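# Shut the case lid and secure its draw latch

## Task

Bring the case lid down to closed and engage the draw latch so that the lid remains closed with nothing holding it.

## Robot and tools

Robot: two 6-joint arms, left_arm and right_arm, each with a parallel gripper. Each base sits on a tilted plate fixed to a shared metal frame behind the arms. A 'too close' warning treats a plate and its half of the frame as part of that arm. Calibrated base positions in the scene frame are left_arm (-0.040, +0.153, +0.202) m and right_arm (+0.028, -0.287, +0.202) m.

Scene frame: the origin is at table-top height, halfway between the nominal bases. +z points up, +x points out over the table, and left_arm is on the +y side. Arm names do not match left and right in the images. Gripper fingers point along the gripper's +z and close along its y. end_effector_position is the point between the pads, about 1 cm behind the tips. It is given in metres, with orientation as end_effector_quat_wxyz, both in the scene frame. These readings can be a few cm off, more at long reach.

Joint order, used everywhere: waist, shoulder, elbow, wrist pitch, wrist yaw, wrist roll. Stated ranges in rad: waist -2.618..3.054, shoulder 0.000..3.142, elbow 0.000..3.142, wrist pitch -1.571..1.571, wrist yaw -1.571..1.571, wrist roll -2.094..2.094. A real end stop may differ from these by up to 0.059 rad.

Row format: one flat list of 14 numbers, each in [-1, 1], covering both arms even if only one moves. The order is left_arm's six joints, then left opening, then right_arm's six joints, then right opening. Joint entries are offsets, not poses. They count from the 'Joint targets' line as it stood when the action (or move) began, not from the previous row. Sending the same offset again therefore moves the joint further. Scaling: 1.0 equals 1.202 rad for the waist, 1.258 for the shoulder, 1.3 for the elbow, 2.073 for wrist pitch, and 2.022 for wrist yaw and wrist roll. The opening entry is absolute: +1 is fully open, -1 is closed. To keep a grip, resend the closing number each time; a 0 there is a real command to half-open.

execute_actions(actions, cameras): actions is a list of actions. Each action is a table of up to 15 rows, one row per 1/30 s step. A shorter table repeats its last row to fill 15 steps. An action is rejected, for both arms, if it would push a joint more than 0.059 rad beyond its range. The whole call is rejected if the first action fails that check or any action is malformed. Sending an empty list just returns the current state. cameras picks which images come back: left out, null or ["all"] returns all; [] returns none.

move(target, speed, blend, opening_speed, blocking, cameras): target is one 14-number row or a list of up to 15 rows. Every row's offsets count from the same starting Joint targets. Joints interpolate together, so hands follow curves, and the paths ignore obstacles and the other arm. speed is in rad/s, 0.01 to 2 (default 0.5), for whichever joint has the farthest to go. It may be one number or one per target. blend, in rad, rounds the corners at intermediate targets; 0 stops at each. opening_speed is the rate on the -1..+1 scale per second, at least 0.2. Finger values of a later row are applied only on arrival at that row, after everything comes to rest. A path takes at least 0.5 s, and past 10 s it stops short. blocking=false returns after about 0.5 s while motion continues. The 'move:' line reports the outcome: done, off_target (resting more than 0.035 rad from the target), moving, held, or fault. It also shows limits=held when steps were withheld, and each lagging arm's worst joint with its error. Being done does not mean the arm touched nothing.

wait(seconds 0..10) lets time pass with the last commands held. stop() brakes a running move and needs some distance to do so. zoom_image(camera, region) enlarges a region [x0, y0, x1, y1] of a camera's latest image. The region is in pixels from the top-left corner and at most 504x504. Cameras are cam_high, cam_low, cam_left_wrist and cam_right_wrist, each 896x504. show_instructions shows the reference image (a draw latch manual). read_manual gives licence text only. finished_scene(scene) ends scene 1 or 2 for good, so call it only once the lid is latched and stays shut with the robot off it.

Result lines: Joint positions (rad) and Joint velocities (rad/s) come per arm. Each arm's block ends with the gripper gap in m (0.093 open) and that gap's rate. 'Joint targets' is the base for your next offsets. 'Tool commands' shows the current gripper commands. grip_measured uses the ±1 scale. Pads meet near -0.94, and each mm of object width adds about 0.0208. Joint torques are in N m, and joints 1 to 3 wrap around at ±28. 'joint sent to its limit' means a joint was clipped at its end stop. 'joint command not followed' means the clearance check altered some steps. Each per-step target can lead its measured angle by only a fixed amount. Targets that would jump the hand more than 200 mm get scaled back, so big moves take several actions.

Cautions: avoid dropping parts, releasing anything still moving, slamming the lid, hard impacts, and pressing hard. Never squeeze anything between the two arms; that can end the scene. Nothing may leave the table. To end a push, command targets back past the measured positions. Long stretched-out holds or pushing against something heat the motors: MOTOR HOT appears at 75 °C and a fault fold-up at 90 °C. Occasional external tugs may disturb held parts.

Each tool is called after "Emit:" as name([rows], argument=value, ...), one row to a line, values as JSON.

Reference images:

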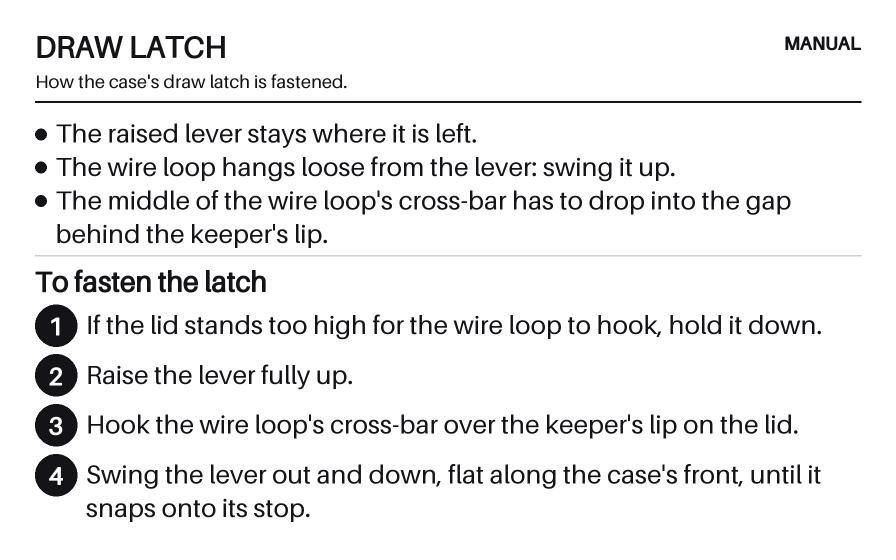

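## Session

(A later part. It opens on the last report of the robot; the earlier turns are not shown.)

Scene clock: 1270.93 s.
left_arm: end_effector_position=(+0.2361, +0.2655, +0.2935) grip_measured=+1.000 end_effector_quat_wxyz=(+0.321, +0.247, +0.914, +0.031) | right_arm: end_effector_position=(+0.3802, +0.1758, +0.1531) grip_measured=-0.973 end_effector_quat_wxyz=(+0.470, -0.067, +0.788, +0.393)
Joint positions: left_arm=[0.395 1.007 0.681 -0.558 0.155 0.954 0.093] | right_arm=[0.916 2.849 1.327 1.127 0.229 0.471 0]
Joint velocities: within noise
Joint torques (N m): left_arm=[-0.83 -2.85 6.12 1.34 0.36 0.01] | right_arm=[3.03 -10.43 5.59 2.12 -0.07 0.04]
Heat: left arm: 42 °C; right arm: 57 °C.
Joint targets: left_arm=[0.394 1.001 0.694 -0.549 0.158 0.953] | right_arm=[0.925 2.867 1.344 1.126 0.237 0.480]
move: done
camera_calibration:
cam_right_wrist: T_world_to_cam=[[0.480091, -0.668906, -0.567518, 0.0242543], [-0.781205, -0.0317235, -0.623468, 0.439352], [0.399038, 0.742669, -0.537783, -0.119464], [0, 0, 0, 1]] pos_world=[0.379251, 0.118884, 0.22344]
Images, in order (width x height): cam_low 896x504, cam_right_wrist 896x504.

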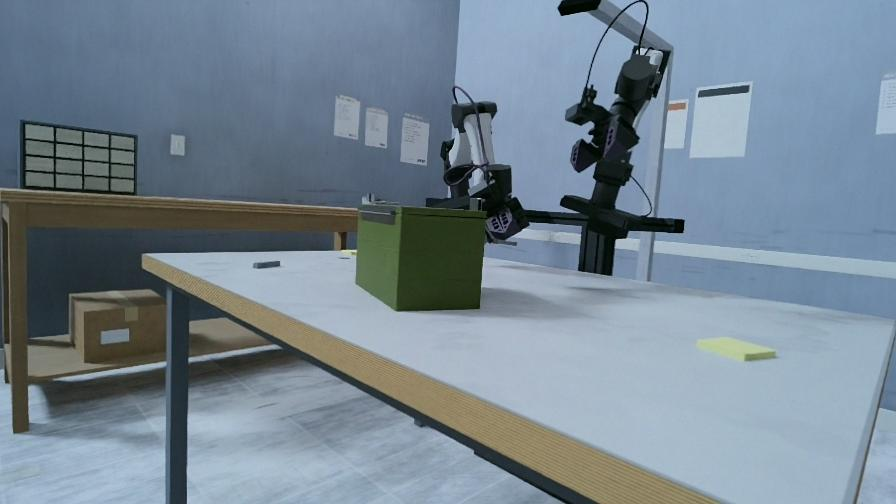

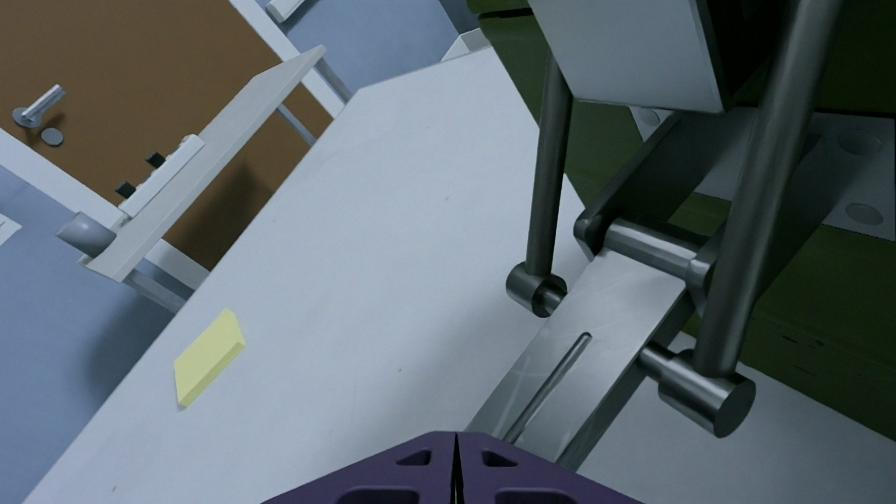

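Emit:
move([
  [0,0,0,0,0,0,1,-0.0241,0.0668,0.0431,0.0193,-0.0158,0,-1],
  [0,0,0,0,0,0,1,-0.0349,0.1081,0.0685,0.028,-0.0218,0,-1],
], speed=0.12, blend=0.01, cameras=["cam_right_wrist","cam_low"])

Emit:
zoom_image(camera="cam_low", region=[430, 160, 550, 260])

Scene clock: 1313.57 s.
left_arm: end_effector_position=(+0.2361, +0.2655, +0.2935) grip_measured=+1.000 end_effector_quat_wxyz=(+0.321, +0.247, +0.914, +0.031) | right_arm: end_effector_position=(+0.3868, +0.1831, +0.1412) grip_measured=-0.973 end_effector_quat_wxyz=(+0.491, -0.057, +0.759, +0.423)
Joint positions: left_arm=[0.395 1.007 0.681 -0.558 0.155 0.954 0.093] | right_arm=[0.901 2.971 1.416 1.253 0.197 0.471 0]
Joint velocities: within noise
Joint torques (N m): left_arm=[-0.81 -2.86 6.15 1.35 0.37 0.01] | right_arm=[0.7 -9.39 5.64 1.49 -0.2 0.03]
Heat: left arm: 42 °C; right arm: 55 °C.
Joint targets: left_arm=[0.394 1.001 0.694 -0.549 0.158 0.953] | right_arm=[0.883 3.003 1.433 1.184 0.193 0.480]
move: off_target (right_arm); right_arm: the wrist pitch is farthest, 0.069 rad from its target
camera_calibration:
cam_right_wrist: T_world_to_cam=[[0.506601, -0.621668, -0.597398, 0.0045138], [-0.750758, 0.0226188, -0.66019, 0.420711], [0.423931, 0.782954, -0.455263, -0.162549], [0, 0, 0, 1]] pos_world=[0.382475, 0.120559, 0.206443]
Images, in order (width x height): cam_low 896x504, cam_right_wrist 896x504.

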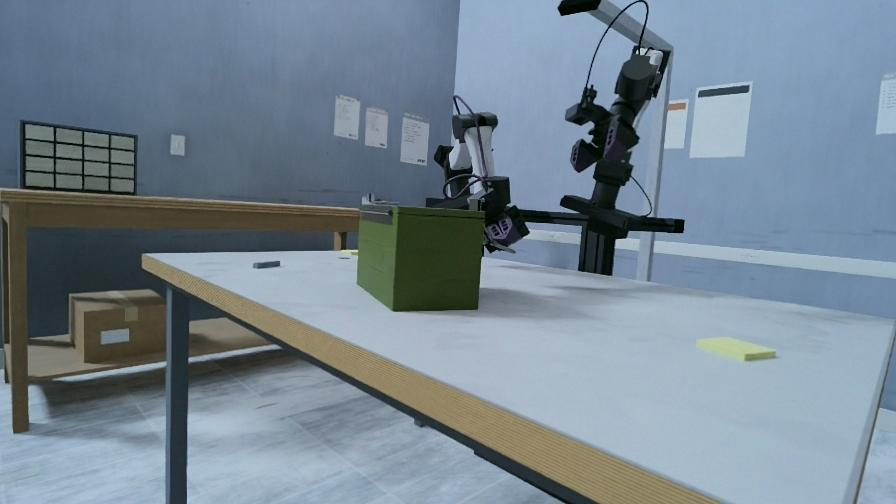

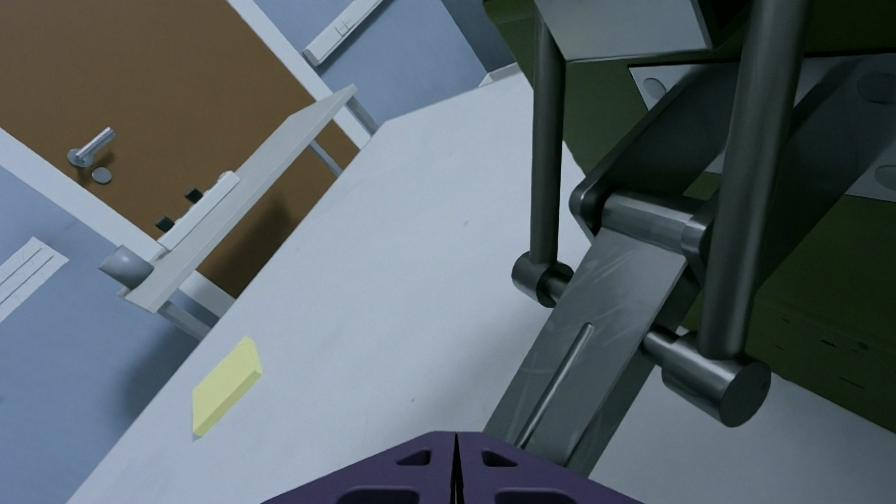

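Scaled by 4.200 from the camera's 896x504 image, which has a finer 1280x720 frame.

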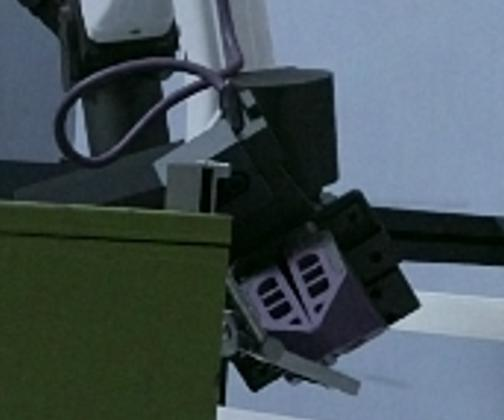

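Emit:
move([
  [0,0,0,0,0,0,1,0.0349,-0.1081,-0.0685,-0.028,0.0218,0,-1],
  [0,0,0,0,0,0,1,0.0349,-0.16,-0.1085,-0.048,0.0218,0,-1],
], speed=0.2, blend=0.01)

Emit:
zoom_image(camera="cam_low", region=[430, 160, 550, 260])

Scene clock: 1351.30 s.
left_arm: end_effector_position=(+0.2361, +0.2655, +0.2935) grip_measured=+1.000 end_effector_quat_wxyz=(+0.321, +0.247, +0.914, +0.031) | right_arm: end_effector_position=(+0.3728, +0.1713, +0.1421) grip_measured=-0.973 end_effector_quat_wxyz=(+0.455, -0.076, +0.801, +0.382)
Joint positions: left_arm=[0.395 1.007 0.681 -0.558 0.155 0.954 0.093] | right_arm=[0.918 2.841 1.3 1.098 0.225 0.471 0]
Joint velocities: within noise
Joint torques (N m): left_arm=[-0.84 -2.86 6.12 1.34 0.37 0.01] | right_arm=[2.65 -15.43 3.55 1.99 -0.02 0.02]
Heat: left arm: 42 °C; right arm: 54 °C.
Joint targets: left_arm=[0.394 1.001 0.694 -0.549 0.158 0.953] | right_arm=[0.925 2.802 1.292 1.085 0.237 0.480]
move: off_target (right_arm); right_arm: the shoulder is farthest, 0.039 rad from its target
camera_calibration:
cam_left_wrist: T_world_to_cam=[[-0.425772, -0.883078, -0.197212, 0.392729], [-0.873153, 0.458154, -0.166431, 0.173393], [0.237325, 0.101335, -0.966131, 0.285361], [0, 0, 0, 1]] pos_world=[0.250888, 0.238452, 0.382005]
cam_right_wrist: T_world_to_cam=[[0.474499, -0.683635, -0.554521, 0.0212734], [-0.796785, -0.0658102, -0.600668, 0.434981], [0.374145, 0.726851, -0.575937, -0.10169], [0, 0, 0, 1]] pos_world=[0.374539, 0.117083, 0.214509]

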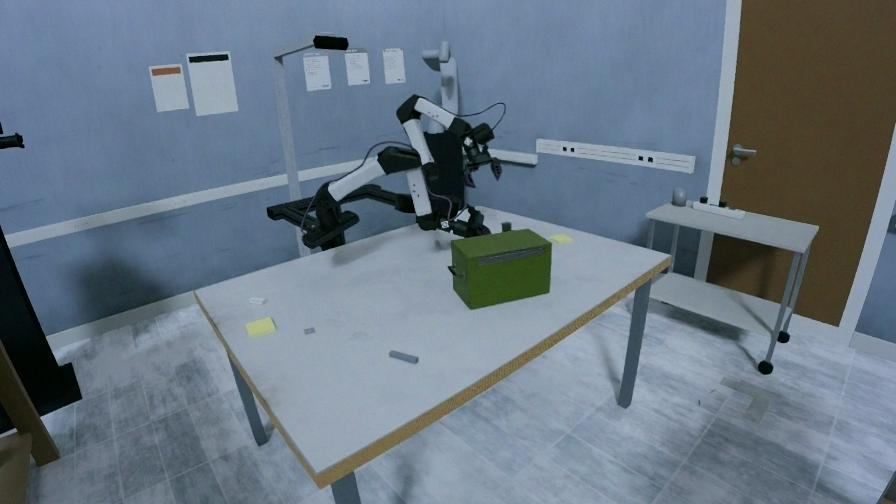

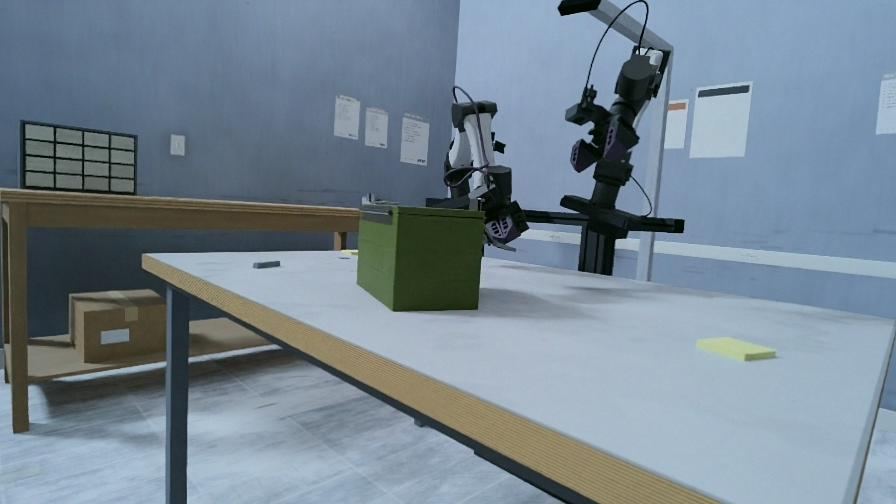

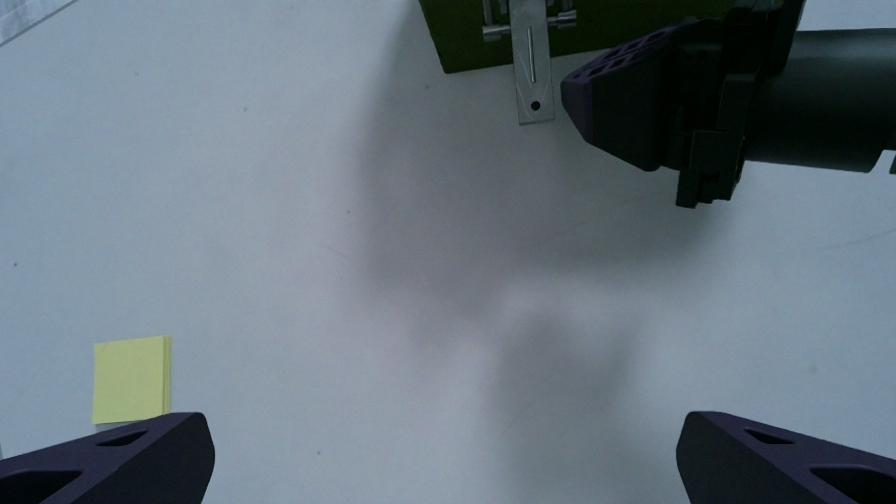

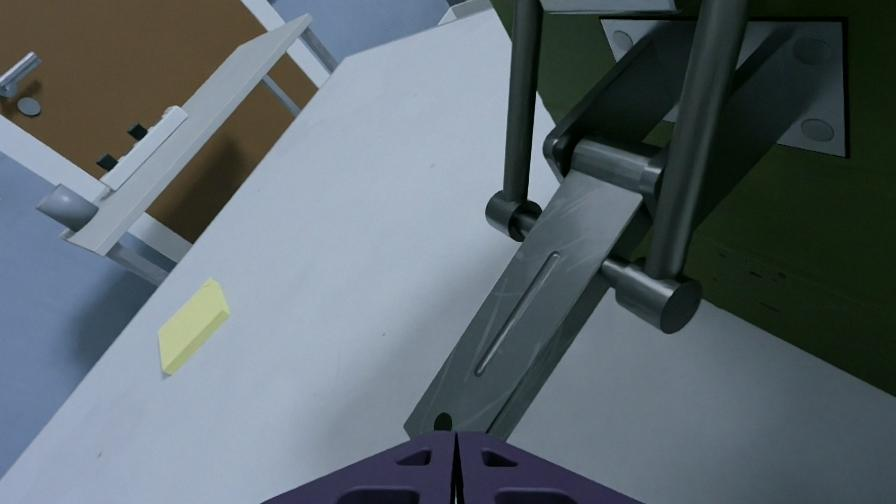

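Scaled by 4.200 from the camera's 896x504 image, which has a finer 1280x720 frame.

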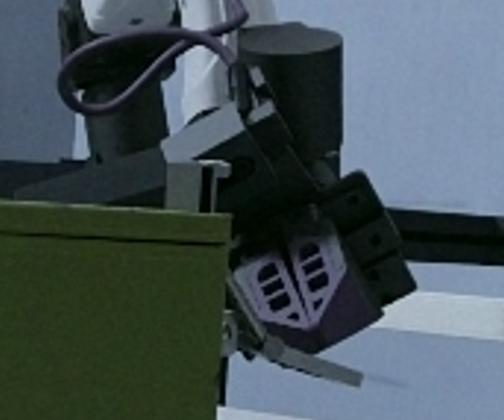

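Emit:
zoom_image(camera="cam_left_wrist", region=[400, 0, 800, 160])

Scaled by 1.260 from the camera's 896x504 image, which has a finer 1280x720 frame.

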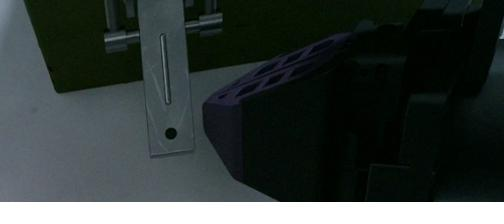

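Emit:
move([
  [-0.3885,0.9102,0.9008,-0.1047,-0.0781,-0.4713,-1,0,0,0,0,0,0,-1],
], speed=0.8, cameras=["cam_high","cam_left_wrist","cam_right_wrist"])

Scene clock: 1404.40 s.
left_arm: end_effector_position=(+0.4945, +0.1390, +0.2926) grip_measured=-0.982 end_effector_quat_wxyz=(+0.232, +0.009, +0.963, -0.138) | right_arm: end_effector_position=(+0.3728, +0.1712, +0.1419) grip_measured=-0.973 end_effector_quat_wxyz=(+0.455, -0.077, +0.801, +0.381)
Joint positions: left_arm=[-0.068 2.139 1.835 -0.76 0.015 0.012 0] | right_arm=[0.918 2.841 1.3 1.097 0.226 0.471 0]
Joint velocities: within noise
Joint torques (N m): left_arm=[-4.48 -9.47 7.53 1.09 0.08 -0.08] | right_arm=[2.82 -15.49 3.45 1.94 0 0.05]
Heat: left arm: 43 °C; right arm: 69 °C.
Joint targets: left_arm=[-0.073 2.147 1.865 -0.766 0.000 0.000] | right_arm=[0.925 2.802 1.292 1.085 0.237 0.480]
move: off_target (right_arm); right_arm: the shoulder is farthest, 0.039 rad from its target
camera_calibration:
cam_left_wrist: T_world_to_cam=[[-0.0703088, -0.95803, 0.277913, 0.0864816], [-0.997518, 0.0664393, -0.0233292, 0.530935], [0.00388575, -0.278864, -0.960323, 0.402585], [0, 0, 0, 1]] pos_world=[0.534133, 0.159843, 0.374963]
cam_right_wrist: T_world_to_cam=[[0.47414, -0.684145, -0.554199, 0.0213076], [-0.797026, -0.0660761, -0.600319, 0.434946], [0.374086, 0.726347, -0.576611, -0.101537], [0, 0, 0, 1]] pos_world=[0.374544, 0.117068, 0.214368]
Images, in order (width x height): cam_high 896x504, cam_left_wrist 896x504, cam_right_wrist 896x504.

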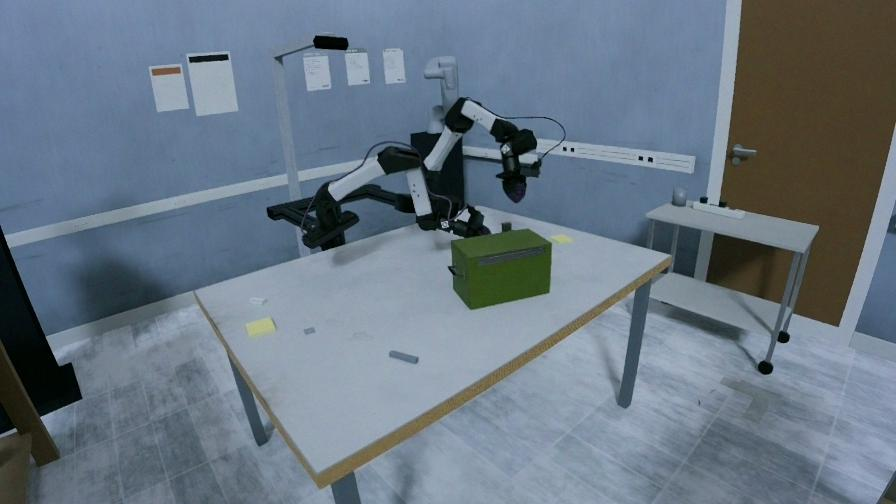

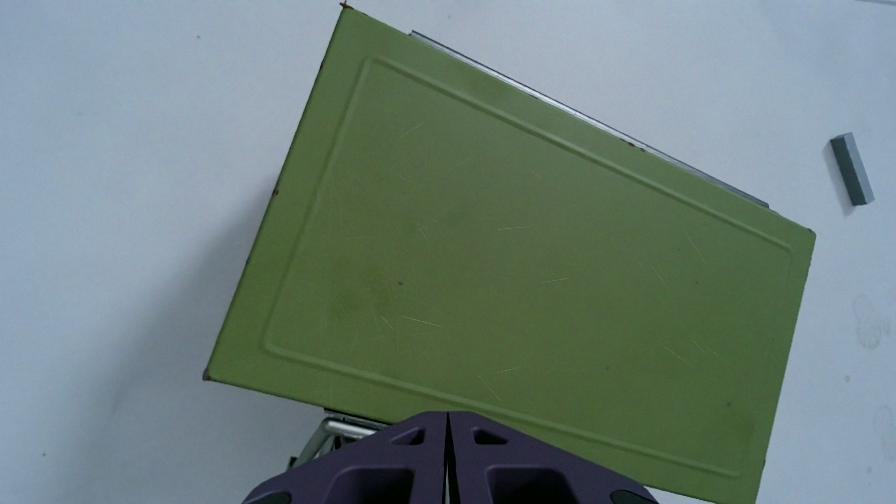

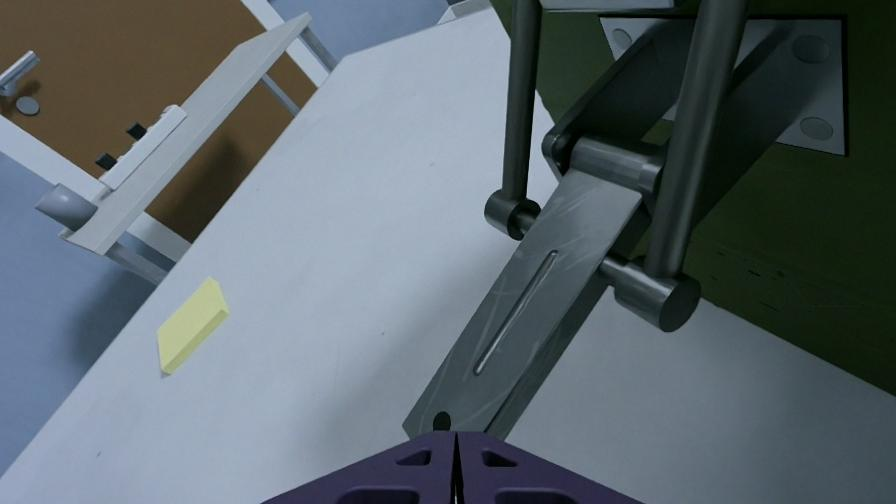

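Emit:
move([
  [0.0374,0.1256,-0.1154,0.1486,0,0,-1,0,0,0,0,0,0,-1],
], speed=0.25, cameras=["cam_high","cam_left_wrist","cam_low"])

Scene clock: 1422.90 s.
left_arm: end_effector_position=(+0.5112, +0.1304, +0.1999) grip_measured=-0.982 end_effector_quat_wxyz=(+0.233, -0.006, +0.963, -0.133) | right_arm: end_effector_position=(+0.3728, +0.1712, +0.1419) grip_measured=-0.973 end_effector_quat_wxyz=(+0.455, -0.077, +0.801, +0.381)
Joint positions: left_arm=[-0.038 2.293 1.717 -0.483 0.014 0.011 0] | right_arm=[0.918 2.841 1.3 1.097 0.226 0.471 0]
Joint velocities: within noise
Joint torques (N m): left_arm=[-3.11 -9.87 4.6 1.39 0.07 -0.07] | right_arm=[2.73 -15.65 3.54 1.98 -0.05 0.02]
Heat: left arm: 46 °C; right arm: 71 °C.
Joint targets: left_arm=[-0.028 2.304 1.715 -0.458 0.000 0.000] | right_arm=[0.925 2.802 1.292 1.085 0.237 0.480]
move: off_target (right_arm); right_arm: the shoulder is farthest, 0.039 rad from its target
camera_calibration:
cam_left_wrist: T_world_to_cam=[[-0.039775, -0.960075, 0.2769, 0.0901049], [-0.999165, 0.0356343, -0.0199719, 0.550188], [0.00930743, -0.277463, -0.960691, 0.308179], [0, 0, 0, 1]] pos_world=[0.550445, 0.15241, 0.282104]
Images, in order (width x height): cam_high 896x504, cam_low 896x504, cam_left_wrist 896x504.

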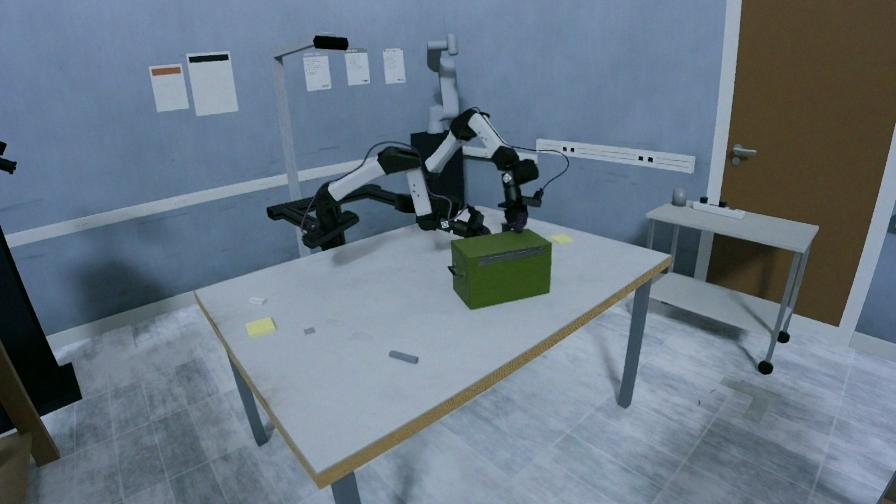

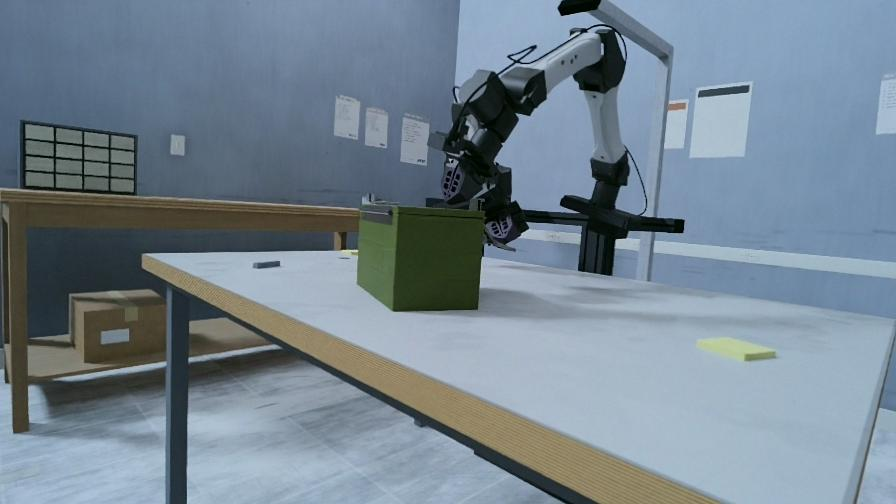

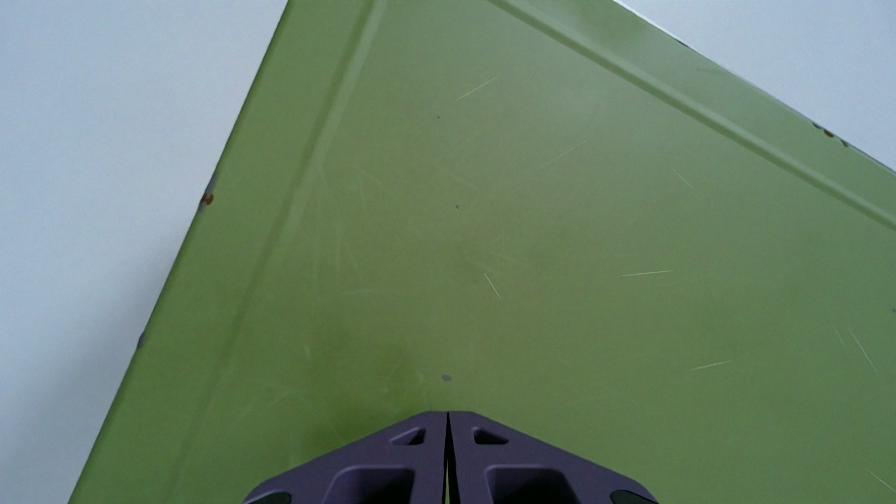

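Emit:
move([
  [0.0054,0.0175,-0.0185,0.0222,0,0,-1,0,0.0517,0.04,0.0198,0,0,-1],
], speed=0.15, cameras=[])

Emit:
move([
  [0.0054,0.0175,-0.0185,0.0222,0,0,-1,0,0,0,0,0,0,-1],
], speed=0.15, cameras=["cam_low","cam_right_wrist"])

Scene clock: 1432.17 s.
left_arm: end_effector_position=(+0.5137, +0.1294, +0.1926) grip_measured=-0.982 end_effector_quat_wxyz=(+0.239, -0.007, +0.962, -0.133) | right_arm: end_effector_position=(+0.3772, +0.1759, +0.1469) grip_measured=-0.973 end_effector_quat_wxyz=(+0.463, -0.072, +0.794, +0.388)
Joint positions: left_arm=[-0.037 2.305 1.699 -0.439 0.014 0.011 0] | right_arm=[0.918 2.852 1.326 1.109 0.226 0.471 0]
Joint velocities: within noise
Joint torques (N m): left_arm=[-2.65 -8.94 4.05 1.45 0.08 -0.07] | right_arm=[2.74 -10.91 5.83 2.23 -0.04 0.03]
Heat: left arm: 45 °C; right arm: 72 °C.
Joint targets: left_arm=[-0.022 2.327 1.691 -0.412 0.000 0.000] | right_arm=[0.925 2.867 1.344 1.126 0.237 0.480]
move: done
No camera images: "cameras" was empty.

Scene clock: 1432.87 s.
left_arm: end_effector_position=(+0.5134, +0.1295, +0.1902) grip_measured=-0.982 end_effector_quat_wxyz=(+0.241, -0.009, +0.961, -0.133) | right_arm: end_effector_position=(+0.3772, +0.1759, +0.1469) grip_measured=-0.973 end_effector_quat_wxyz=(+0.463, -0.072, +0.794, +0.388)
Joint positions: left_arm=[-0.035 2.305 1.688 -0.424 0.014 0.01 0] | right_arm=[0.918 2.852 1.326 1.109 0.226 0.471 0]
Joint velocities: within noise
Joint torques (N m): left_arm=[-2.11 -6.93 3.02 1.76 0.07 -0.07] | right_arm=[2.73 -10.84 5.78 2.25 -0.06 0.04]
Heat: left arm: 45 °C; right arm: 71 °C.
Joint targets: left_arm=[-0.015 2.349 1.667 -0.366 0.000 0.000] | right_arm=[0.925 2.867 1.344 1.126 0.237 0.480]
move: off_target (left_arm); left_arm: the wrist pitch is farthest, 0.058 rad from its target
camera_calibration:
cam_right_wrist: T_world_to_cam=[[0.478911, -0.674566, -0.561788, 0.0228522], [-0.788483, -0.0492005, -0.613086, 0.437398], [0.385926, 0.736573, -0.555446, -0.113006], [0, 0, 0, 1]] pos_world=[0.377548, 0.120173, 0.218232]
Images, in order (width x height): cam_low 896x504, cam_right_wrist 896x504.

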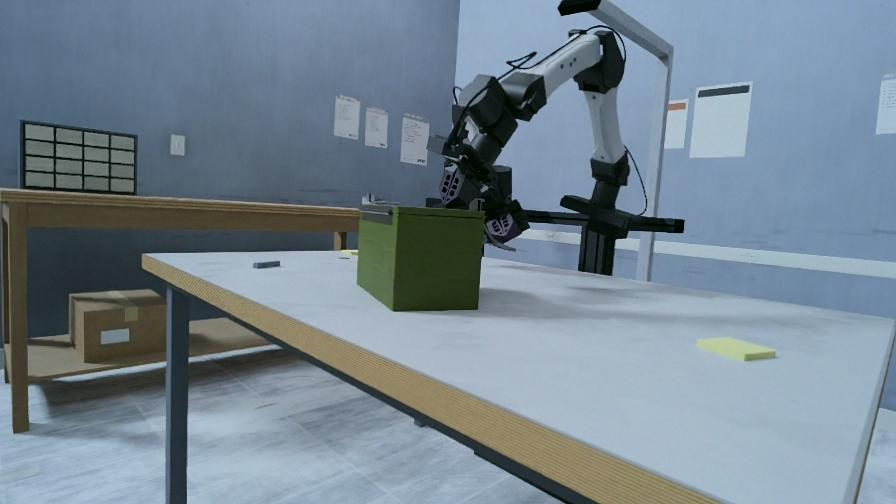

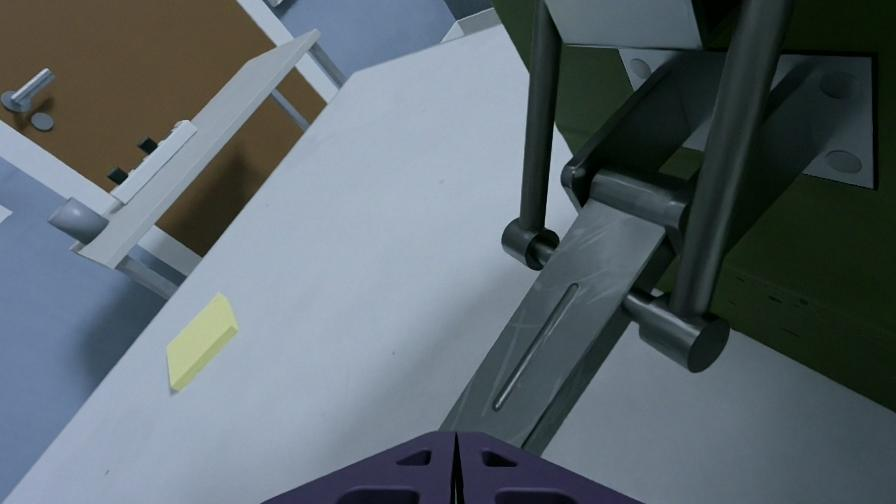

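Emit:
move([
  [0.004,0.0143,-0.0154,0.0174,0,0,-1,0,0,0,0,0,0,-1],
], speed=0.15, cameras=[])

Emit:
move([
  [0,0,0,0,0,0,-1,-0.0241,0.0668,0.0431,0.0193,-0.0158,0,-1],
], speed=0.12, cameras=["cam_low","cam_right_wrist"])

Emit:
zoom_image(camera="cam_low", region=[430, 160, 550, 260])

Scene clock: 1440.07 s.
left_arm: end_effector_position=(+0.5130, +0.1294, +0.1886) grip_measured=-0.982 end_effector_quat_wxyz=(+0.243, -0.010, +0.961, -0.136) | right_arm: end_effector_position=(+0.3772, +0.1759, +0.1469) grip_measured=-0.973 end_effector_quat_wxyz=(+0.463, -0.072, +0.794, +0.388)
Joint positions: left_arm=[-0.033 2.304 1.678 -0.411 0.02 0.009 0] | right_arm=[0.918 2.852 1.326 1.109 0.226 0.471 0]
Joint velocities: within noise
Joint torques (N m): left_arm=[-1.83 -5.19 2.22 1.98 0.02 -0.05] | right_arm=[2.62 -10.92 5.82 2.25 -0.06 0.04]
Heat: left arm: 44 °C; right arm: 69 °C.
Joint targets: left_arm=[-0.010 2.367 1.647 -0.330 0.000 0.000] | right_arm=[0.925 2.867 1.344 1.126 0.237 0.480]
move: off_target (left_arm); left_arm: the wrist pitch is farthest, 0.081 rad from its target
No camera images: "cameras" was empty.

Scene clock: 1441.13 s.
left_arm: end_effector_position=(+0.5165, +0.1293, +0.1896) grip_measured=-0.982 end_effector_quat_wxyz=(+0.252, -0.010, +0.958, -0.136) | right_arm: end_effector_position=(+0.3816, +0.1804, +0.1375) grip_measured=-0.973 end_effector_quat_wxyz=(+0.476, -0.065, +0.779, +0.403)
Joint positions: left_arm=[-0.033 2.304 1.672 -0.386 0.022 0.009 0] | right_arm=[0.909 2.929 1.381 1.182 0.213 0.471 0]
Joint velocities: within noise
Joint torques (N m): left_arm=[-1.83 -5.23 2.67 1.77 -0.01 -0.06] | right_arm=[1.01 -10.22 5.82 1.99 -0.23 0.04]
Heat: left arm: 44 °C; right arm: 69 °C.
Joint targets: left_arm=[-0.010 2.367 1.647 -0.330 0.000 0.000] | right_arm=[0.896 2.951 1.400 1.166 0.205 0.480]
move: off_target (left_arm); left_arm: the shoulder is farthest, 0.063 rad from its target
camera_calibration:
cam_right_wrist: T_world_to_cam=[[0.489375, -0.65218, -0.578941, 0.0127658], [-0.772876, -0.0168435, -0.634333, 0.426456], [0.403948, 0.757877, -0.512297, -0.139898], [0, 0, 0, 1]] pos_world=[0.379862, 0.121534, 0.206236]
Images, in order (width x height): cam_low 896x504, cam_right_wrist 896x504.

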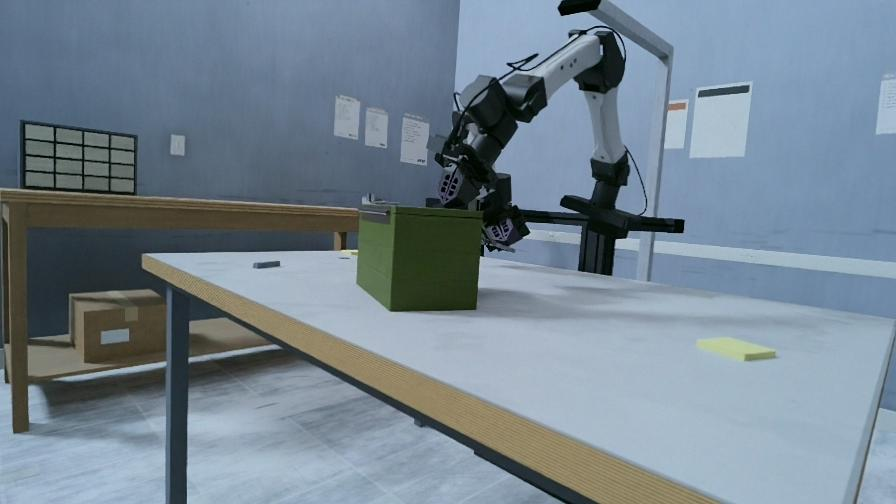

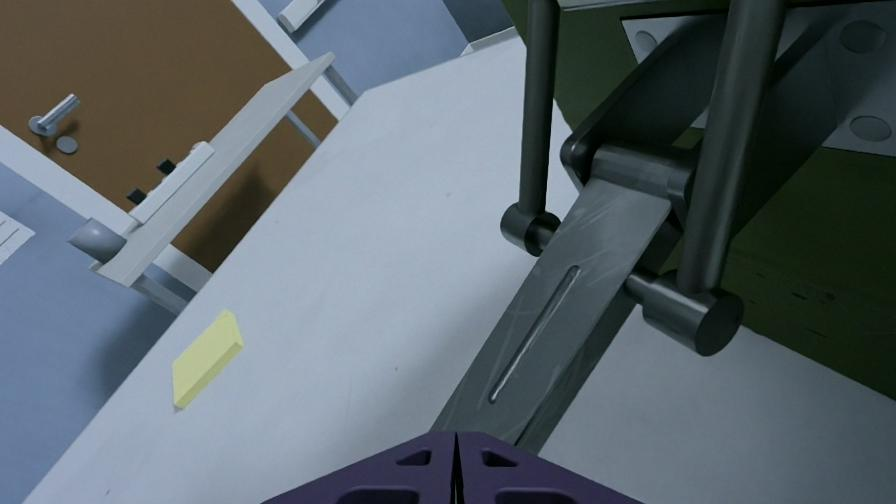

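Scaled by 4.200 from the camera's 896x504 image, which has a finer 1280x720 frame.

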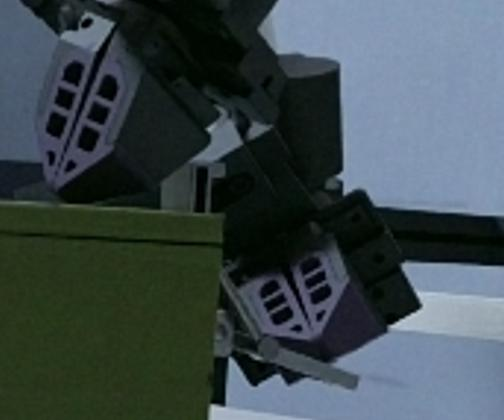

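Emit:
zoom_image(camera="cam_low", region=[440, 195, 500, 229])

Emit:
zoom_image(camera="cam_low", region=[350, 190, 500, 320])

Scaled by 8.400 from the camera's 896x504 image, which has a finer 1280x720 frame.

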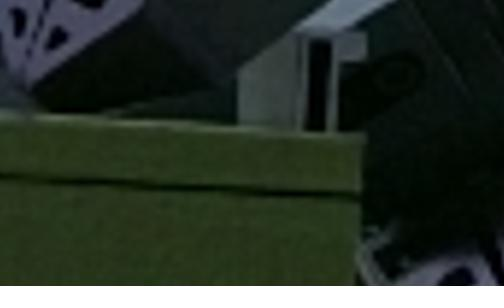

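Scaled by 3.360 from the camera's 896x504 image, which has a finer 1280x720 frame.

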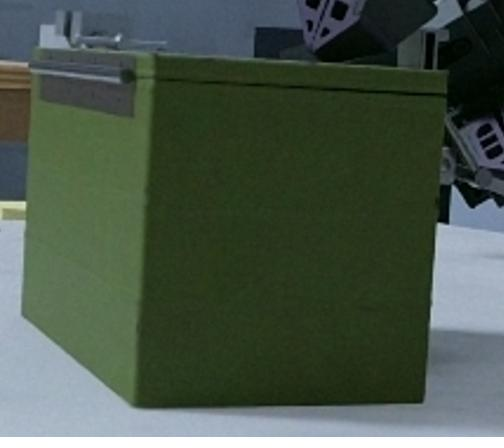

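Emit:
move([
  [0,0,0,0,0,0,-1,-0.0183,-0.2512,-0.1677,-0.0381,-0.0099,0,-1],
], speed=0.4, cameras=["cam_right_wrist","cam_low"])

Emit:
zoom_image(camera="cam_right_wrist", region=[400, 0, 896, 280])

Scene clock: 1494.87 s.
left_arm: end_effector_position=(+0.5165, +0.1293, +0.1896) grip_measured=-0.982 end_effector_quat_wxyz=(+0.252, -0.010, +0.958, -0.136) | right_arm: end_effector_position=(+0.3911, +0.1508, +0.1988) grip_measured=-0.973 end_effector_quat_wxyz=(+0.472, -0.060, +0.784, +0.399)
Joint positions: left_arm=[-0.033 2.304 1.672 -0.386 0.022 0.009 0] | right_arm=[0.882 2.669 1.193 1.1 0.198 0.471 0]
Joint velocities: within noise
Joint torques (N m): left_arm=[-1.85 -5.23 2.65 1.78 -0.01 -0.05] | right_arm=[1.42 -14.6 3.71 1.99 -0.29 0.04]
Heat: left arm: 40 °C; right arm: 63 °C.
Joint targets: left_arm=[-0.010 2.367 1.647 -0.330 0.000 0.000] | right_arm=[0.874 2.635 1.182 1.087 0.186 0.480]
move: off_target (left_arm); left_arm: the shoulder is farthest, 0.063 rad from its target
camera_calibration:
cam_right_wrist: T_world_to_cam=[[0.475332, -0.660031, -0.581738, 0.031579], [-0.781456, -0.0129508, -0.623826, 0.472905], [0.40421, 0.751127, -0.521941, -0.0870298], [0, 0, 0, 1]] pos_world=[0.389722, 0.0923381, 0.267957]
Images, in order (width x height): cam_low 896x504, cam_right_wrist 896x504.

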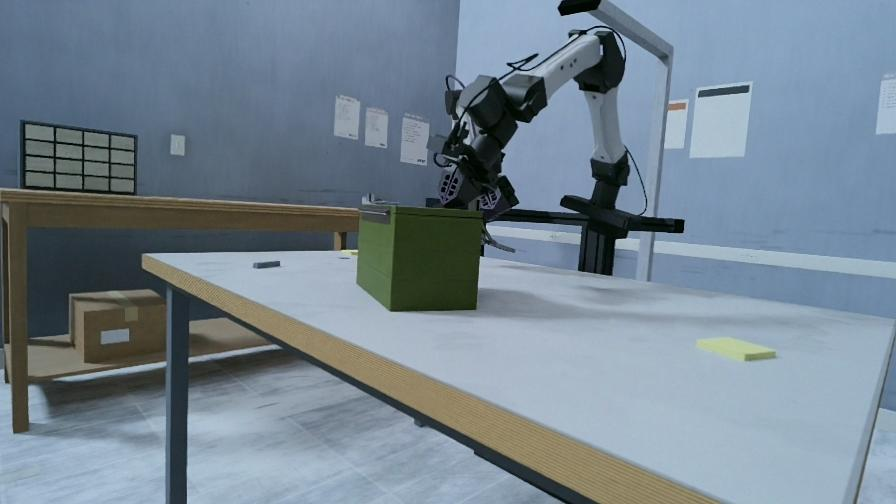

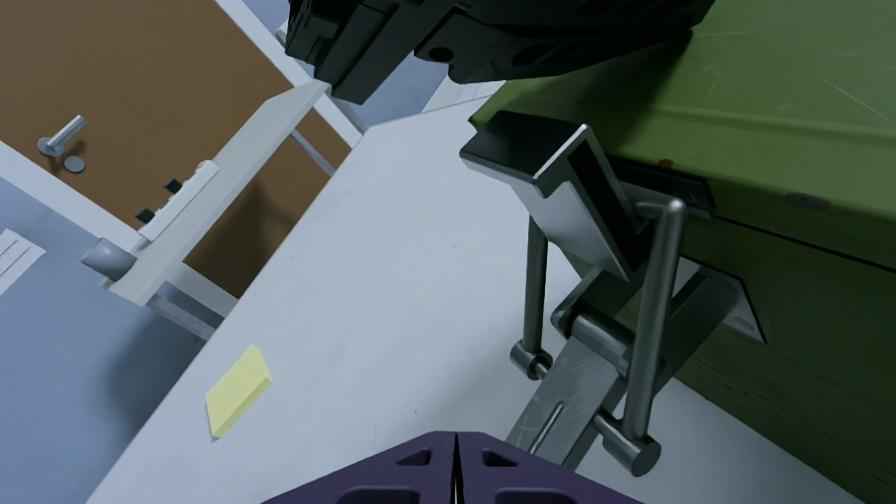

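Scaled by 1.016 from the camera's 896x504 image, which has a finer 1280x720 frame.

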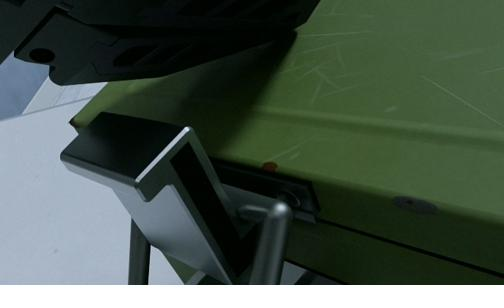

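Emit:
move([
  [-0.0166,0.0465,-0.0365,0.0468,0,0,-1,0,0,0,0,0,0,-1],
], speed=0.15, cameras=["cam_low"])

Emit:
zoom_image(camera="cam_low", region=[440, 195, 500, 229])

Scene clock: 1518.70 s.
left_arm: end_effector_position=(+0.5153, +0.1279, +0.1845) grip_measured=-0.982 end_effector_quat_wxyz=(+0.258, -0.011, +0.956, -0.136) | right_arm: end_effector_position=(+0.3910, +0.1508, +0.1987) grip_measured=-0.973 end_effector_quat_wxyz=(+0.472, -0.060, +0.784, +0.400)
Joint positions: left_arm=[-0.033 2.302 1.638 -0.341 0.022 0.009 0] | right_arm=[0.882 2.669 1.193 1.099 0.197 0.471 0]
Joint velocities: within noise
Joint torques (N m): left_arm=[-3.85 0.32 1.57 2.3 -0.02 -0.05] | right_arm=[1.28 -14.68 3.67 1.99 -0.28 0.01]
Heat: left arm: 39 °C; right arm: 62 °C.
Joint targets: left_arm=[-0.030 2.425 1.600 -0.233 0.000 0.000] | right_arm=[0.874 2.635 1.182 1.087 0.185 0.480]
move: off_target (left_arm); left_arm: the shoulder is farthest, 0.124 rad from its target
Images, in order (width x height): cam_low 896x504.

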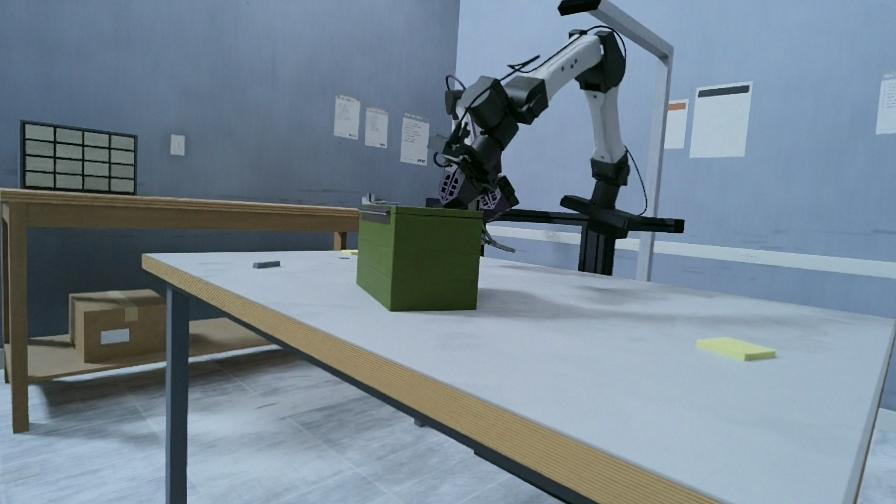

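Scaled by 8.400 from the camera's 896x504 image, which has a finer 1280x720 frame.

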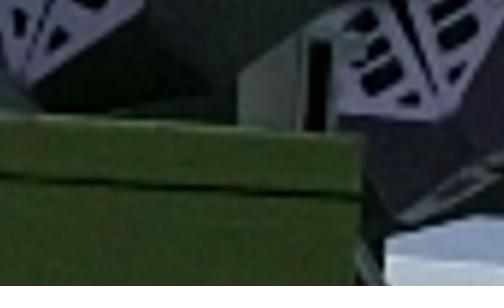

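Emit:
move([
  [0,0.0465,-0.0365,0.0468,0,0,-1,0,0,0,0,0,0,-1],
], speed=0.15, cameras=["cam_low"])

Emit:
zoom_image(camera="cam_low", region=[440, 195, 500, 229])

Scene clock: 1527.70 s.
left_arm: end_effector_position=(+0.5474, +0.1190, +0.1841) grip_measured=-0.982 end_effector_quat_wxyz=(+0.341, -0.014, +0.928, -0.149) | right_arm: end_effector_position=(+0.3910, +0.1508, +0.1987) grip_measured=-0.973 end_effector_quat_wxyz=(+0.472, -0.060, +0.784, +0.400)
Joint positions: left_arm=[-0.036 2.347 1.6 -0.085 0.055 0.009 0] | right_arm=[0.882 2.669 1.193 1.099 0.197 0.471 0]
Joint velocities: within noise
Joint torques (N m): left_arm=[-3.59 1.26 0.84 1 -0.38 -0.05] | right_arm=[1.26 -14.76 3.62 2 -0.27 0.04]
Heat: left arm: 40 °C; right arm: 62 °C.
Joint targets: left_arm=[-0.030 2.483 1.552 -0.136 0.000 0.000] | right_arm=[0.874 2.635 1.182 1.087 0.185 0.480]
move: off_target (left_arm); left_arm: the shoulder is farthest, 0.137 rad from its target
Images, in order (width x height): cam_low 896x504.

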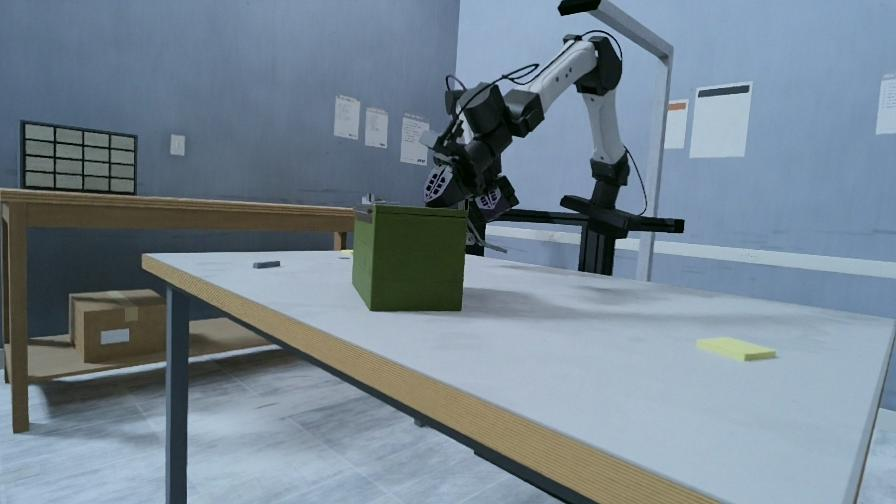

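Scaled by 8.400 from the camera's 896x504 image, which has a finer 1280x720 frame.

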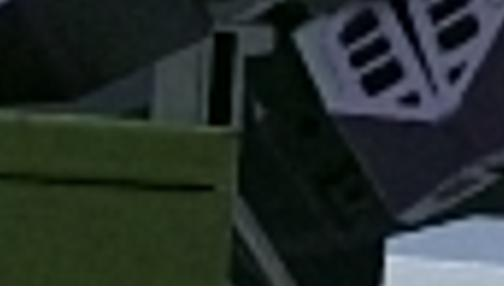

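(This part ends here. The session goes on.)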